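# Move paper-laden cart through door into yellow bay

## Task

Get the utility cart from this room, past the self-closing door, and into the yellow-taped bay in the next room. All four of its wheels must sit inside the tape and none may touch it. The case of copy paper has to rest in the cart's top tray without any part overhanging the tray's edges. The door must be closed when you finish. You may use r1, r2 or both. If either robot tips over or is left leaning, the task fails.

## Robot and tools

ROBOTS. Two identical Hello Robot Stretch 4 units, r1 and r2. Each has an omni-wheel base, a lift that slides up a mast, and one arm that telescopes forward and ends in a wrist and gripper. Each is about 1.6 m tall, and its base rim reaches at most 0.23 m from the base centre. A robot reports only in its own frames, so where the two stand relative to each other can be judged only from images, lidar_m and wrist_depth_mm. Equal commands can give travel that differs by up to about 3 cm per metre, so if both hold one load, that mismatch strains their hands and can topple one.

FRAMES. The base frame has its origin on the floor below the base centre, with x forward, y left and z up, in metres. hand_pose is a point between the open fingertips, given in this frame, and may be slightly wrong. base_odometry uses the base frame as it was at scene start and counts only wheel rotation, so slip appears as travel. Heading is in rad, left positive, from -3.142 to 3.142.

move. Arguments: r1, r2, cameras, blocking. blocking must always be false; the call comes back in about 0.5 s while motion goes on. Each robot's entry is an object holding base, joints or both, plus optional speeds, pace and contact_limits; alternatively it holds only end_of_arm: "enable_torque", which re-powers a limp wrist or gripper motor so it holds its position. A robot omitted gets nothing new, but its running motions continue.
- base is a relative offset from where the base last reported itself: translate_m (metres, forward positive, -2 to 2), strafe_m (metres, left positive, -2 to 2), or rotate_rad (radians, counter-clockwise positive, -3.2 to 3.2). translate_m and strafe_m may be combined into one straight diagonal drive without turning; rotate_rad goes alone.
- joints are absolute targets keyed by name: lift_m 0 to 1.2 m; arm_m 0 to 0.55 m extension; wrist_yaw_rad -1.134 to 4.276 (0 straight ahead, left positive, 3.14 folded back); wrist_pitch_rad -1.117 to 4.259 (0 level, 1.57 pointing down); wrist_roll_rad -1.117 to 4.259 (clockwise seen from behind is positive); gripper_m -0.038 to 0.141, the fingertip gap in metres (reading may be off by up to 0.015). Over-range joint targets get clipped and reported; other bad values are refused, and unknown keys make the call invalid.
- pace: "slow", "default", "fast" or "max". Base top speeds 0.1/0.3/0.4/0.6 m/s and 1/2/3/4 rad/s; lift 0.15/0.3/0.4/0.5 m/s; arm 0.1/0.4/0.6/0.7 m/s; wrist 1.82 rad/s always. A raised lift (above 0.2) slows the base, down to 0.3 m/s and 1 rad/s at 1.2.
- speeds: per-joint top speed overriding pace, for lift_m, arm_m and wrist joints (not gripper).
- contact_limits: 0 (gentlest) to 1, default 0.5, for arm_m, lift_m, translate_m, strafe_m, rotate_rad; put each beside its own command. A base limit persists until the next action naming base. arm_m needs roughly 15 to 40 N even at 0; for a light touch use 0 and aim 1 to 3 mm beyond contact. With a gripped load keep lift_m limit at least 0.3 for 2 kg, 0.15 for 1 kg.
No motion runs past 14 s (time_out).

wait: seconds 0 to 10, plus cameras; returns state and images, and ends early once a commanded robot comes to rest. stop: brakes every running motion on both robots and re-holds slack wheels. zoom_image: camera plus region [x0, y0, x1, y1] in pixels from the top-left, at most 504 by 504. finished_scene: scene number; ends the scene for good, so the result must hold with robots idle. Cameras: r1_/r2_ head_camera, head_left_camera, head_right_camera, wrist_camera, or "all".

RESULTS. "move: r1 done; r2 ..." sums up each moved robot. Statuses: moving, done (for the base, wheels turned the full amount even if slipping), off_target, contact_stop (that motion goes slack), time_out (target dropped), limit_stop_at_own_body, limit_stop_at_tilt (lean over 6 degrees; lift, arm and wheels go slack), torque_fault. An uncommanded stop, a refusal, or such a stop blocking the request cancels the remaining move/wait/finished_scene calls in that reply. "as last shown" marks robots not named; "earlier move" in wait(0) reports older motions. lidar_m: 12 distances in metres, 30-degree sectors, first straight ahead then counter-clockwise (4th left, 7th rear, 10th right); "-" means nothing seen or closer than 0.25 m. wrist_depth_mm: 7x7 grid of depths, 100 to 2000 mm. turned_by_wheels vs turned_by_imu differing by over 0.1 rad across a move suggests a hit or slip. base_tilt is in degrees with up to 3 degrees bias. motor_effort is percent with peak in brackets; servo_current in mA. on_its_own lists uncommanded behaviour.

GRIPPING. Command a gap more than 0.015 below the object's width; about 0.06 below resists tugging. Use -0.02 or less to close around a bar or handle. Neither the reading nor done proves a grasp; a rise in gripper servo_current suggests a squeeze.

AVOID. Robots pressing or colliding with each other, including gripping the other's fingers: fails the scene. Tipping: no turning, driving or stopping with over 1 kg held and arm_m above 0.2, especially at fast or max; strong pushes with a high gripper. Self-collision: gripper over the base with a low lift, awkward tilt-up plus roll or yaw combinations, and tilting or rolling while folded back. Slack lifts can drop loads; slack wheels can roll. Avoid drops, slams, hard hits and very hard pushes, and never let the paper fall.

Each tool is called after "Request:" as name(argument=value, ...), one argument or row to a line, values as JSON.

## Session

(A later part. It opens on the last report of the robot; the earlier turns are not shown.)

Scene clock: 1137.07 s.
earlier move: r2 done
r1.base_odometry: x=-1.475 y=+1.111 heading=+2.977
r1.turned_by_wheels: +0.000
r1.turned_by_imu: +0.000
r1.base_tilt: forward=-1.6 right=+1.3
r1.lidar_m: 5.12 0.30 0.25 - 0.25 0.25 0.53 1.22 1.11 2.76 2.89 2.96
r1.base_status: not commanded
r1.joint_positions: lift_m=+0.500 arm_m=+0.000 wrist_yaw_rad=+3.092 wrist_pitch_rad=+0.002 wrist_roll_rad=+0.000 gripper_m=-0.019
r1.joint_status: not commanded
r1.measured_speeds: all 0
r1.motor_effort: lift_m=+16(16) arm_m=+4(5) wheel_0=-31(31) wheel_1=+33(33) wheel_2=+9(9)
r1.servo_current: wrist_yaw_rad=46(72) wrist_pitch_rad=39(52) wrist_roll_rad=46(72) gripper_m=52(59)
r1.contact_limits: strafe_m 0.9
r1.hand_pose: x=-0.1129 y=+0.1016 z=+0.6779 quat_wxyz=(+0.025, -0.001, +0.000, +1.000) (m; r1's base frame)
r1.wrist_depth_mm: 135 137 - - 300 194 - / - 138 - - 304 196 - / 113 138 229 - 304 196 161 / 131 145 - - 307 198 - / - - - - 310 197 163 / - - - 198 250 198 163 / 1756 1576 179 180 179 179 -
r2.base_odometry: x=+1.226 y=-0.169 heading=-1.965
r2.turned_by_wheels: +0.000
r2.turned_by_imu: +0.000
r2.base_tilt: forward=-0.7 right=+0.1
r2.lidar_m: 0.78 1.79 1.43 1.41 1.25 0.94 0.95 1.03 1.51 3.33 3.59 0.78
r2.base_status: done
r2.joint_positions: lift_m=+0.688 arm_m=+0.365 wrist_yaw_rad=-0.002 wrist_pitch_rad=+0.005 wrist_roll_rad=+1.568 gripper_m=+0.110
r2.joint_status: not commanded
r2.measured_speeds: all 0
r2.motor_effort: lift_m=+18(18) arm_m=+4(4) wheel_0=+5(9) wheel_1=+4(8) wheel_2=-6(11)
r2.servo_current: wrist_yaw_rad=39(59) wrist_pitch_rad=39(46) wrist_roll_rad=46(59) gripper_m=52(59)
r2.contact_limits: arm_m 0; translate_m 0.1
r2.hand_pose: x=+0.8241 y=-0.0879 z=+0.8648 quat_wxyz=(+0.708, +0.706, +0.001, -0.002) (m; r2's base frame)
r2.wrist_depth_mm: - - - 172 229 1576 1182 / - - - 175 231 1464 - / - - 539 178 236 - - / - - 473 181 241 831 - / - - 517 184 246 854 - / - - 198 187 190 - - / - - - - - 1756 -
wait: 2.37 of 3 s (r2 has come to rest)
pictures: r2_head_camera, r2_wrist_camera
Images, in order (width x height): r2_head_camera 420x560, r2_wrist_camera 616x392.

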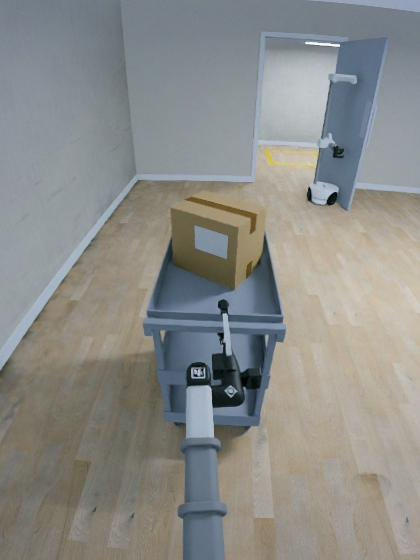

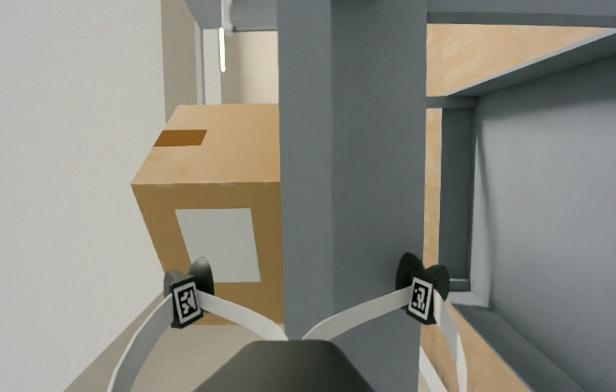

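Request:
move(
  blocking=false,
  cameras=[],
  r2={"base":{"translate_m":0.018},"pace":"slow","contact_limits":{"translate_m":0.1}},
)

Request:
wait(
  seconds=1,
  cameras=[],
)

Request:
move(
  blocking=false,
  cameras=[],
  r2={"joints":{"gripper_m":-0.03}},
)

Request:
wait(
  seconds=2.5,
  cameras=[],
)

Request:
move(
  blocking=false,
  cameras=[],
  r2={"base":{"translate_m":-0.06,"strafe_m":0.27},"pace":"slow"},
)

Request:
wait(
  seconds=5,
  cameras=["r2_head_camera"],
)

Scene clock: 1148.70 s.
move: r2 moving
r1: as last shown
r1.lidar_m: 5.11 0.29 0.25 - 0.25 0.25 0.57 1.22 1.11 2.75 2.91 2.95
r1.motor_effort: lift_m=+16(16) arm_m=+4(5) wheel_0=-30(31) wheel_1=+33(33) wheel_2=+9(9)
r1.servo_current: wrist_yaw_rad=65(65) wrist_pitch_rad=39(46) wrist_roll_rad=65(65) gripper_m=52(59)
r1.contact_limits: strafe_m 0.9
r1.wrist_depth_mm: 136 138 - - 297 193 - / - 138 - - 303 195 - / 113 138 230 - 304 196 162 / 132 144 - - 307 197 - / - - - - 307 198 163 / - - - 198 249 198 163 / 1756 1661 178 179 179 178 -
r2.base_odometry: x=+1.221 y=-0.180 heading=-1.965
r2.turned_by_wheels: +0.000
r2.turned_by_imu: +0.000
r2.base_tilt: forward=-0.7 right=+0.1
r2.lidar_m: 0.76 1.78 1.42 1.40 1.26 0.97 0.95 1.02 1.55 3.33 3.62 0.80
r2.base_status: translate_m moving
r2.joint_positions: lift_m=+0.688 arm_m=+0.365 wrist_yaw_rad=-0.002 wrist_pitch_rad=+0.005 wrist_roll_rad=+1.568 gripper_m=+0.110
r2.joint_status: not commanded
r2.measured_speeds: translate_m=+0.039 strafe_m=+0.000 rotate_rad=-0.004 lift_m=+0.000 arm_m=+0.000 wrist_yaw_rad=+0.000 wrist_pitch_rad=+0.000 wrist_roll_rad=+0.000
r2.motor_effort: lift_m=+18(18) arm_m=+4(4) wheel_0=+8(9) wheel_1=+6(8) wheel_2=-9(12)
r2.servo_current: wrist_yaw_rad=46(59) wrist_pitch_rad=46(46) wrist_roll_rad=46(52) gripper_m=52(59)
r2.contact_limits: arm_m 0; translate_m 0.1
r2.hand_pose: x=+0.8241 y=-0.0879 z=+0.8648 quat_wxyz=(+0.708, +0.706, +0.001, -0.002) (m; r2's base frame)
r2.wrist_depth_mm: - - - 168 226 1576 1160 / - - - 172 229 1537 - / - - 544 175 233 820 - / - - 477 177 236 842 - / - - 508 180 240 842 - / - - 198 182 195 - - / - - - - - 1756 -
pictures: none
No camera images: "cameras" was empty.

Scene clock: 1149.33 s.
earlier move: r2 done
r1.base_odometry: x=-1.475 y=+1.111 heading=+2.977
r1.turned_by_wheels: +0.000
r1.turned_by_imu: +0.000
r1.base_tilt: forward=-1.6 right=+1.3
r1.lidar_m: 5.11 0.32 0.25 - 0.25 0.26 0.56 1.19 1.10 2.76 2.91 2.95
r1.base_status: not commanded
r1.joint_positions: lift_m=+0.500 arm_m=+0.000 wrist_yaw_rad=+3.092 wrist_pitch_rad=+0.002 wrist_roll_rad=+0.000 gripper_m=-0.019
r1.joint_status: not commanded
r1.measured_speeds: all 0
r1.motor_effort: lift_m=+16(16) arm_m=+4(5) wheel_0=-31(31) wheel_1=+33(33) wheel_2=+9(9)
r1.servo_current: wrist_yaw_rad=46(65) wrist_pitch_rad=39(52) wrist_roll_rad=52(65) gripper_m=52(59)
r1.contact_limits: strafe_m 0.9
r1.hand_pose: x=-0.1129 y=+0.1016 z=+0.6779 quat_wxyz=(+0.025, -0.001, +0.000, +1.000) (m; r1's base frame)
r1.wrist_depth_mm: 136 138 - - 300 194 - / - 138 - - 304 195 - / 113 138 229 - 304 196 161 / 131 144 - - 307 197 - / - - - - 309 198 163 / - - - 198 251 198 163 / 1756 1661 179 179 179 179 -
r2.base_odometry: x=+1.219 y=-0.185 heading=-1.965
r2.turned_by_wheels: +0.000
r2.turned_by_imu: +0.000
r2.base_tilt: forward=-0.7 right=+0.1
r2.lidar_m: 0.78 1.80 1.41 1.41 1.28 0.95 0.95 1.05 1.55 3.35 3.60 0.81
r2.base_status: done
r2.joint_positions: lift_m=+0.688 arm_m=+0.365 wrist_yaw_rad=-0.002 wrist_pitch_rad=+0.005 wrist_roll_rad=+1.568 gripper_m=+0.110
r2.joint_status: not commanded
r2.measured_speeds: all 0
r2.motor_effort: lift_m=+18(18) arm_m=+4(4) wheel_0=+4(9) wheel_1=+4(8) wheel_2=-6(12)
r2.servo_current: wrist_yaw_rad=39(59) wrist_pitch_rad=52(52) wrist_roll_rad=52(52) gripper_m=52(59)
r2.contact_limits: arm_m 0; translate_m 0.1
r2.hand_pose: x=+0.8241 y=-0.0879 z=+0.8648 quat_wxyz=(+0.708, +0.706, +0.001, -0.002) (m; r2's base frame)
r2.wrist_depth_mm: - - - 174 231 1661 1160 / - - - 234 235 1464 - / - - 530 180 238 831 - / - - 477 182 243 842 - / - - 525 185 246 854 - / - - 198 189 191 - - / - - - - - 1756 -
wait: 0.63 of 1 s (r2 has come to rest)
pictures: none
No camera images: "cameras" was empty.

Scene clock: 1149.83 s.
move: r2 moving
r1: as last shown
r1.lidar_m: 5.13 0.31 0.25 - 0.25 0.25 0.54 1.22 1.12 2.75 2.92 2.94
r1.motor_effort: lift_m=+16(16) arm_m=+4(5) wheel_0=-30(31) wheel_1=+33(33) wheel_2=+9(9)
r1.servo_current: wrist_yaw_rad=52(59) wrist_pitch_rad=46(46) wrist_roll_rad=52(65) gripper_m=52(59)
r1.contact_limits: strafe_m 0.9
r1.wrist_depth_mm: 136 137 - - 298 194 - / - 138 - - 303 195 - / 113 138 229 - 304 196 162 / 132 144 - - 306 197 - / - - - - 310 198 163 / - - - 199 250 198 163 / 1708 1576 179 179 179 179 -
r2.base_odometry: x=+1.219 y=-0.185 heading=-1.965
r2.turned_by_wheels: +0.000
r2.turned_by_imu: +0.000
r2.base_tilt: forward=-0.7 right=+0.1
r2.lidar_m: 0.78 1.78 1.44 1.41 1.26 0.99 0.95 1.03 1.58 3.34 3.61 0.79
r2.base_status: not commanded
r2.joint_positions: lift_m=+0.688 arm_m=+0.365 wrist_yaw_rad=-0.002 wrist_pitch_rad=+0.005 wrist_roll_rad=+1.568 gripper_m=+0.094
r2.joint_status: gripper_m moving
r2.measured_speeds: all 0
r2.motor_effort: lift_m=+18(18) arm_m=+4(4) wheel_0=+3(4) wheel_1=+4(4) wheel_2=-6(7)
r2.servo_current: wrist_yaw_rad=52(59) wrist_pitch_rad=39(52) wrist_roll_rad=46(59) gripper_m=98(98)
r2.contact_limits: arm_m 0; translate_m 0.1
r2.hand_pose: x=+0.8241 y=-0.0879 z=+0.8648 quat_wxyz=(+0.708, +0.706, +0.001, -0.002) (m; r2's base frame)
r2.wrist_depth_mm: - - - 174 231 1661 1160 / - - - 233 236 1499 - / - - 525 180 239 820 - / - - 480 182 242 854 - / - - 525 185 246 854 - / - - 195 188 196 - - / - - - - - 1863 -
pictures: none
No camera images: "cameras" was empty.

Scene clock: 1151.43 s.
earlier move: r2 done
r1.base_odometry: x=-1.475 y=+1.111 heading=+2.977
r1.turned_by_wheels: +0.000
r1.turned_by_imu: +0.000
r1.base_tilt: forward=-1.6 right=+1.3
r1.lidar_m: 5.12 0.32 0.25 - 0.25 0.25 0.55 1.21 1.13 2.76 2.92 2.94
r1.base_status: not commanded
r1.joint_positions: lift_m=+0.500 arm_m=+0.000 wrist_yaw_rad=+3.092 wrist_pitch_rad=+0.002 wrist_roll_rad=+0.000 gripper_m=-0.019
r1.joint_status: not commanded
r1.measured_speeds: all 0
r1.motor_effort: lift_m=+16(16) arm_m=+4(5) wheel_0=-30(31) wheel_1=+33(33) wheel_2=+9(9)
r1.servo_current: wrist_yaw_rad=65(72) wrist_pitch_rad=46(52) wrist_roll_rad=59(72) gripper_m=59(59)
r1.contact_limits: strafe_m 0.9
r1.hand_pose: x=-0.1129 y=+0.1016 z=+0.6779 quat_wxyz=(+0.025, -0.001, +0.000, +1.000) (m; r1's base frame)
r1.wrist_depth_mm: 136 138 - - 300 193 - / - 138 - - 303 195 - / 113 138 230 - 304 196 161 / 131 145 - - 309 198 - / - - - - 309 198 163 / - - - 198 249 198 163 / 1756 1618 179 180 179 179 -
r2.base_odometry: x=+1.219 y=-0.185 heading=-1.964
r2.turned_by_wheels: +0.000
r2.turned_by_imu: +0.001
r2.base_tilt: forward=-0.6 right=+0.1
r2.lidar_m: 0.77 1.79 1.42 1.40 1.27 0.97 0.96 1.05 1.54 3.34 3.57 0.78
r2.base_status: not commanded
r2.joint_positions: lift_m=+0.688 arm_m=+0.365 wrist_yaw_rad=+0.001 wrist_pitch_rad=+0.005 wrist_roll_rad=+1.568 gripper_m=-0.029
r2.joint_status: all done
r2.measured_speeds: all 0
r2.motor_effort: lift_m=+18(18) arm_m=+4(4) wheel_0=+2(4) wheel_1=+3(4) wheel_2=-3(7)
r2.servo_current: wrist_yaw_rad=46(59) wrist_pitch_rad=39(52) wrist_roll_rad=52(59) gripper_m=111(286)
r2.contact_limits: arm_m 0; translate_m 0.1
r2.hand_pose: x=+0.8244 y=-0.0870 z=+0.8648 quat_wxyz=(+0.708, +0.706, +0.002, -0.001) (m; r2's base frame)
r2.wrist_depth_mm: - - - 160 217 1537 1160 / - - - 163 220 750 - / - - 508 166 224 - - / - 488 466 226 229 831 - / - - 530 172 234 - - / - - 185 174 179 - - / - - - - 241 1618 -
wait: 1.60 of 2.5 s (r2 has come to rest)
pictures: none
No camera images: "cameras" was empty.

Scene clock: 1151.93 s.
move: r2 moving
r1: as last shown
r1.lidar_m: 5.12 0.33 0.25 - 0.25 0.25 0.53 1.20 1.10 2.77 2.91 2.93
r1.motor_effort: lift_m=+16(16) arm_m=+4(4) wheel_0=-31(31) wheel_1=+33(33) wheel_2=+9(9)
r1.servo_current: wrist_yaw_rad=52(65) wrist_pitch_rad=39(46) wrist_roll_rad=52(65) gripper_m=59(59)
r1.contact_limits: strafe_m 0.9
r1.wrist_depth_mm: 136 138 - - 301 194 - / - 138 - - 303 195 - / 113 138 230 - 307 196 162 / 131 145 - - 307 198 - / - - - - 310 198 163 / - - - 198 251 198 163 / 1756 1618 179 180 179 179 -
r2.base_odometry: x=+1.232 y=-0.188 heading=-1.964
r2.turned_by_wheels: +0.000
r2.turned_by_imu: +0.000
r2.base_tilt: forward=-0.6 right=+0.1
r2.lidar_m: 0.76 1.78 1.41 1.39 1.24 0.96 0.94 1.04 1.52 3.35 3.60 0.79
r2.base_status: translate_m moving; strafe_m moving
r2.joint_positions: lift_m=+0.688 arm_m=+0.365 wrist_yaw_rad=+0.001 wrist_pitch_rad=+0.005 wrist_roll_rad=+1.568 gripper_m=-0.029
r2.joint_status: not commanded
r2.measured_speeds: translate_m=-0.011 strafe_m=+0.049 rotate_rad=-0.007 lift_m=+0.000 arm_m=+0.000 wrist_yaw_rad=-0.002 wrist_pitch_rad=+0.000 wrist_roll_rad=+0.000
r2.motor_effort: lift_m=+18(18) arm_m=+4(4) wheel_0=-8(11) wheel_1=+6(7) wheel_2=+5(8)
r2.servo_current: wrist_yaw_rad=59(59) wrist_pitch_rad=39(52) wrist_roll_rad=46(52) gripper_m=111(117)
r2.contact_limits: arm_m 0
r2.hand_pose: x=+0.8244 y=-0.0870 z=+0.8648 quat_wxyz=(+0.708, +0.706, +0.002, -0.001) (m; r2's base frame)
r2.wrist_depth_mm: - - - 161 218 1618 1160 / - - - 163 221 788 - / - - 512 167 225 - - / - 484 466 227 229 820 - / - - 521 172 234 842 - / - - 184 175 179 - - / - - - - 239 1576 -
pictures: none
No camera images: "cameras" was empty.

Scene clock: 1155.43 s.
earlier move: r2 done
r1.base_odometry: x=-1.475 y=+1.111 heading=+2.977
r1.turned_by_wheels: +0.000
r1.turned_by_imu: +0.000
r1.base_tilt: forward=-1.6 right=+1.3
r1.lidar_m: 5.11 0.31 0.25 - 0.25 0.25 0.56 1.20 1.10 2.76 2.89 3.15
r1.base_status: not commanded
r1.joint_positions: lift_m=+0.500 arm_m=+0.000 wrist_yaw_rad=+3.092 wrist_pitch_rad=+0.002 wrist_roll_rad=+0.000 gripper_m=-0.019
r1.joint_status: not commanded
r1.measured_speeds: all 0
r1.motor_effort: lift_m=+16(16) arm_m=+4(5) wheel_0=-30(31) wheel_1=+33(34) wheel_2=+9(9)
r1.servo_current: wrist_yaw_rad=46(72) wrist_pitch_rad=33(52) wrist_roll_rad=46(72) gripper_m=52(59)
r1.contact_limits: strafe_m 0.9
r1.hand_pose: x=-0.1129 y=+0.1016 z=+0.6779 quat_wxyz=(+0.025, -0.001, +0.000, +1.000) (m; r1's base frame)
r1.wrist_depth_mm: 136 138 - - 298 193 - / - 138 - - 303 195 - / 113 138 229 - 306 196 162 / 132 145 - - 307 198 - / - - - - 309 198 163 / - - - 199 250 198 163 / 1756 1661 179 179 179 179 -
r2.base_odometry: x=+1.491 y=-0.234 heading=-1.964
r2.turned_by_wheels: +0.000
r2.turned_by_imu: -0.001
r2.base_tilt: forward=-0.7 right=+0.1
r2.lidar_m: 0.73 1.47 1.19 1.13 1.14 0.90 0.86 0.94 1.38 3.60 3.86 0.70
r2.base_status: done
r2.joint_positions: lift_m=+0.688 arm_m=+0.365 wrist_yaw_rad=-0.003 wrist_pitch_rad=+0.005 wrist_roll_rad=+1.568 gripper_m=-0.029
r2.joint_status: not commanded
r2.measured_speeds: all 0
r2.motor_effort: lift_m=+18(18) arm_m=+4(5) wheel_0=-7(17) wheel_1=+5(7) wheel_2=+4(8)
r2.servo_current: wrist_yaw_rad=52(59) wrist_pitch_rad=46(52) wrist_roll_rad=52(59) gripper_m=91(117)
r2.contact_limits: arm_m 0
r2.hand_pose: x=+0.8240 y=-0.0883 z=+0.8648 quat_wxyz=(+0.708, +0.706, +0.001, -0.003) (m; r2's base frame)
r2.wrist_depth_mm: - 439 439 110 165 - - / - 399 397 119 176 - - / - 473 462 126 190 - - / - - 574 136 205 - - / - - - 148 218 1863 - / - - 186 161 179 1464 492 / - - - - - 1576 452
wait: 3.50 of 5 s (r2 has come to rest)
pictures: r2_head_camera
Images, in order (width x height): r2_head_camera 420x560.

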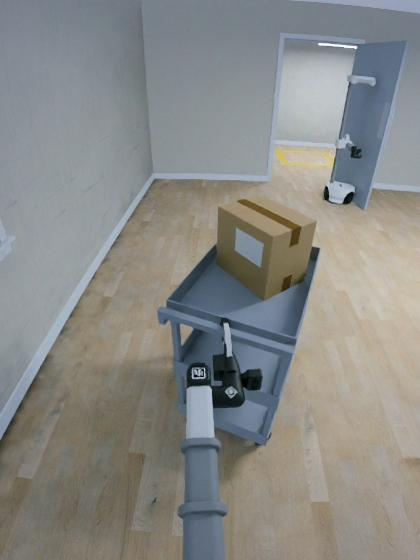

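Request:
move(
  blocking=false,
  cameras=[],
  r2={"base":{"translate_m":0.38,"strafe_m":-0.13},"pace":"slow"},
)

Request:
wait(
  seconds=6,
  cameras=["r2_head_camera"],
)

Scene clock: 1163.07 s.
move: r2 moving
r1: as last shown
r1.lidar_m: 5.11 0.33 0.25 - 0.25 0.25 0.54 1.21 1.11 2.76 2.93 3.13
r1.motor_effort: lift_m=+16(16) arm_m=+4(4) wheel_0=-31(31) wheel_1=+33(33) wheel_2=+9(9)
r1.servo_current: wrist_yaw_rad=39(65) wrist_pitch_rad=33(46) wrist_roll_rad=59(59) gripper_m=59(59)
r1.contact_limits: strafe_m 0.9
r1.wrist_depth_mm: 136 137 - - 298 194 - / - 138 - - 304 196 - / 113 138 230 - 303 196 161 / 132 144 - - 309 197 - / - - - - 307 198 163 / - - - 198 251 198 163 / 1708 1618 180 180 179 179 -
r2.base_odometry: x=+1.483 y=-0.243 heading=-1.964
r2.turned_by_wheels: +0.001
r2.turned_by_imu: +0.001
r2.base_tilt: forward=-0.7 right=+0.1
r2.lidar_m: 0.74 1.43 1.15 1.14 1.18 0.91 0.88 0.97 1.43 3.59 3.87 0.72
r2.base_status: translate_m moving; strafe_m moving
r2.joint_positions: lift_m=+0.688 arm_m=+0.365 wrist_yaw_rad=-0.003 wrist_pitch_rad=+0.005 wrist_roll_rad=+1.568 gripper_m=-0.029
r2.joint_status: not commanded
r2.measured_speeds: translate_m=+0.049 strafe_m=-0.017 rotate_rad=-0.001 lift_m=+0.000 arm_m=+0.000 wrist_yaw_rad=+0.000 wrist_pitch_rad=+0.000 wrist_roll_rad=+0.000
r2.motor_effort: lift_m=+18(18) arm_m=+4(4) wheel_0=+13(13) wheel_1=+7(8) wheel_2=-12(13)
r2.servo_current: wrist_yaw_rad=46(52) wrist_pitch_rad=52(52) wrist_roll_rad=39(59) gripper_m=91(98)
r2.contact_limits: arm_m 0
r2.hand_pose: x=+0.8240 y=-0.0883 z=+0.8648 quat_wxyz=(+0.708, +0.706, +0.001, -0.003) (m; r2's base frame)
r2.wrist_depth_mm: - 439 436 107 163 - - / - 394 399 117 175 - - / - 480 459 124 188 - - / - - 574 134 204 - - / - - - 146 218 1808 - / - - 186 159 177 1537 496 / - - - - - 1537 1182
pictures: none
No camera images: "cameras" was empty.

Scene clock: 1167.80 s.
earlier move: r2 done
r1.base_odometry: x=-1.475 y=+1.111 heading=+2.977
r1.turned_by_wheels: +0.000
r1.turned_by_imu: +0.000
r1.base_tilt: forward=-1.6 right=+1.3
r1.lidar_m: 5.09 0.32 0.25 - 0.25 0.26 0.54 1.23 1.11 2.76 2.93 2.75
r1.base_status: not commanded
r1.joint_positions: lift_m=+0.500 arm_m=+0.000 wrist_yaw_rad=+3.092 wrist_pitch_rad=+0.002 wrist_roll_rad=+0.000 gripper_m=-0.019
r1.joint_status: not commanded
r1.measured_speeds: all 0
r1.motor_effort: lift_m=+16(16) arm_m=+4(5) wheel_0=-30(31) wheel_1=+33(33) wheel_2=+9(9)
r1.servo_current: wrist_yaw_rad=52(65) wrist_pitch_rad=39(52) wrist_roll_rad=65(65) gripper_m=52(65)
r1.contact_limits: strafe_m 0.9
r1.hand_pose: x=-0.1129 y=+0.1016 z=+0.6779 quat_wxyz=(+0.025, -0.001, +0.000, +1.000) (m; r1's base frame)
r1.wrist_depth_mm: 136 138 - - 298 193 - / - 138 - - 303 195 - / 113 138 230 - 304 195 162 / 132 144 - - 306 197 - / - - - - 309 198 163 / - - - 198 250 198 163 / 1756 1576 179 180 179 179 -
r2.base_odometry: x=+1.226 y=-0.535 heading=-1.963
r2.turned_by_wheels: +0.000
r2.turned_by_imu: +0.004
r2.base_tilt: forward=-0.6 right=+0.1
r2.lidar_m: 0.74 1.61 1.21 1.19 1.32 1.29 1.26 1.40 2.00 3.51 3.79 0.73
r2.base_status: done
r2.joint_positions: lift_m=+0.688 arm_m=+0.365 wrist_yaw_rad=+0.002 wrist_pitch_rad=+0.005 wrist_roll_rad=+1.568 gripper_m=-0.029
r2.joint_status: not commanded
r2.measured_speeds: all 0
r2.motor_effort: lift_m=+18(18) arm_m=+4(4) wheel_0=+7(16) wheel_1=+6(10) wheel_2=-3(13)
r2.servo_current: wrist_yaw_rad=46(65) wrist_pitch_rad=46(52) wrist_roll_rad=59(59) gripper_m=91(104)
r2.contact_limits: arm_m 0
r2.hand_pose: x=+0.8244 y=-0.0870 z=+0.8648 quat_wxyz=(+0.708, +0.706, +0.002, -0.001) (m; r2's base frame)
r2.wrist_depth_mm: - 442 439 108 165 - - / - 402 399 118 176 - - / - 469 459 126 189 - - / - - 569 135 204 - - / - - - 146 217 1863 - / - - 187 160 178 1576 496 / - - - - - 1661 1160
wait: 4.73 of 6 s (r2 has come to rest)
pictures: r2_head_camera
Images, in order (width x height): r2_head_camera 420x560.

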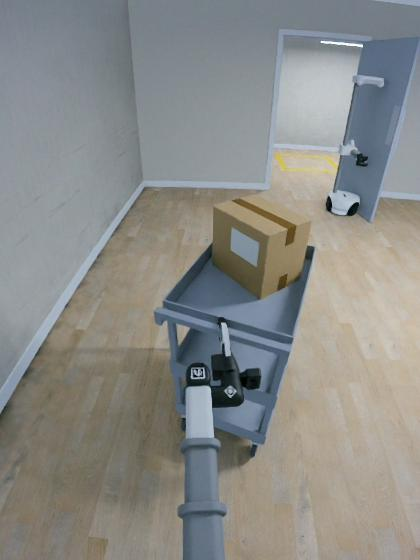

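Request:
move(
  blocking=false,
  cameras=[],
  r2={"base":{"translate_m":0.57,"strafe_m":-0.2},"pace":"slow"},
)

Request:
wait(
  seconds=8,
  cameras=["r2_head_camera"],
)

Scene clock: 1175.83 s.
move: r2 moving
r1: as last shown
r1.lidar_m: 5.12 0.33 0.25 - 0.25 0.25 0.53 1.20 1.11 2.76 2.90 2.73
r1.motor_effort: lift_m=+16(16) arm_m=+4(5) wheel_0=-31(31) wheel_1=+33(33) wheel_2=+9(9)
r1.servo_current: wrist_yaw_rad=46(65) wrist_pitch_rad=39(46) wrist_roll_rad=59(65) gripper_m=52(59)
r1.contact_limits: strafe_m 0.9
r1.wrist_depth_mm: 136 137 - - 298 194 - / - 138 - - 303 195 - / 113 138 230 - 306 196 162 / 132 144 - - 306 197 - / - - - - 307 198 163 / - - - 199 250 198 163 / 1708 1618 179 180 179 179 -
r2.base_odometry: x=+1.217 y=-0.545 heading=-1.963
r2.turned_by_wheels: +0.001
r2.turned_by_imu: +0.001
r2.base_tilt: forward=-0.7 right=+0.0
r2.lidar_m: 0.70 1.59 1.21 1.19 1.35 1.30 1.29 1.38 2.05 3.52 3.78 0.69
r2.base_status: translate_m moving; strafe_m moving
r2.joint_positions: lift_m=+0.688 arm_m=+0.365 wrist_yaw_rad=+0.002 wrist_pitch_rad=+0.005 wrist_roll_rad=+1.568 gripper_m=-0.029
r2.joint_status: not commanded
r2.measured_speeds: translate_m=+0.049 strafe_m=-0.019 rotate_rad=-0.001 lift_m=+0.000 arm_m=+0.000 wrist_yaw_rad=+0.000 wrist_pitch_rad=+0.000 wrist_roll_rad=+0.000
r2.motor_effort: lift_m=+18(18) arm_m=+4(4) wheel_0=+12(16) wheel_1=+8(8) wheel_2=-9(9)
r2.servo_current: wrist_yaw_rad=33(59) wrist_pitch_rad=46(52) wrist_roll_rad=39(52) gripper_m=91(98)
r2.contact_limits: arm_m 0
r2.hand_pose: x=+0.8244 y=-0.0870 z=+0.8648 quat_wxyz=(+0.708, +0.706, +0.002, -0.001) (m; r2's base frame)
r2.wrist_depth_mm: - 439 439 108 164 - - / - 402 399 118 175 - - / - 477 459 125 189 - - / - - 574 135 203 - - / - - - 146 217 1756 - / - - 187 160 178 1499 492 / - - - - - 1661 1160
pictures: none
No camera images: "cameras" was empty.

Scene clock: 1182.60 s.
earlier move: r2 done
r1.base_odometry: x=-1.475 y=+1.111 heading=+2.977
r1.turned_by_wheels: +0.000
r1.turned_by_imu: +0.000
r1.base_tilt: forward=-1.6 right=+1.3
r1.lidar_m: 5.12 0.33 0.25 - 0.25 0.25 0.55 1.22 1.09 2.76 2.91 2.15
r1.base_status: not commanded
r1.joint_positions: lift_m=+0.500 arm_m=+0.000 wrist_yaw_rad=+3.092 wrist_pitch_rad=+0.002 wrist_roll_rad=+0.000 gripper_m=-0.019
r1.joint_status: not commanded
r1.measured_speeds: all 0
r1.motor_effort: lift_m=+16(16) arm_m=+4(5) wheel_0=-30(31) wheel_1=+33(33) wheel_2=+9(9)
r1.servo_current: wrist_yaw_rad=46(72) wrist_pitch_rad=46(52) wrist_roll_rad=59(72) gripper_m=46(59)
r1.contact_limits: strafe_m 0.9
r1.hand_pose: x=-0.1129 y=+0.1016 z=+0.6779 quat_wxyz=(+0.025, -0.001, +0.000, +1.000) (m; r1's base frame)
r1.wrist_depth_mm: 135 137 - - 297 193 - / - 138 - - 303 195 - / 113 138 228 - 304 196 161 / 132 144 - - 307 197 - / - - - - 309 198 163 / - - - 198 251 198 163 / 1756 1576 179 180 179 179 -
r2.base_odometry: x=+0.823 y=-0.985 heading=-1.963
r2.turned_by_wheels: +0.000
r2.turned_by_imu: +0.003
r2.base_tilt: forward=-0.7 right=+0.0
r2.lidar_m: 0.74 1.76 1.37 1.34 1.49 1.88 1.86 2.01 2.97 3.37 3.63 0.75
r2.base_status: done
r2.joint_positions: lift_m=+0.688 arm_m=+0.365 wrist_yaw_rad=+0.002 wrist_pitch_rad=+0.005 wrist_roll_rad=+1.568 gripper_m=-0.029
r2.joint_status: not commanded
r2.measured_speeds: all 0
r2.motor_effort: lift_m=+18(18) arm_m=+4(4) wheel_0=+6(16) wheel_1=+4(9) wheel_2=-5(9)
r2.servo_current: wrist_yaw_rad=39(59) wrist_pitch_rad=52(52) wrist_roll_rad=46(65) gripper_m=85(98)
r2.contact_limits: arm_m 0
r2.hand_pose: x=+0.8244 y=-0.0870 z=+0.8648 quat_wxyz=(+0.708, +0.706, +0.002, -0.001) (m; r2's base frame)
r2.wrist_depth_mm: - - 508 123 179 - - / - 445 433 128 186 - - / - 452 436 136 197 - - / - - 525 146 211 - - / - - - 153 220 - - / - - 186 166 178 1537 508 / - - - - - 1756 466
wait: 6.77 of 8 s (r2 has come to rest)
pictures: r2_head_camera
Images, in order (width x height): r2_head_camera 420x560.

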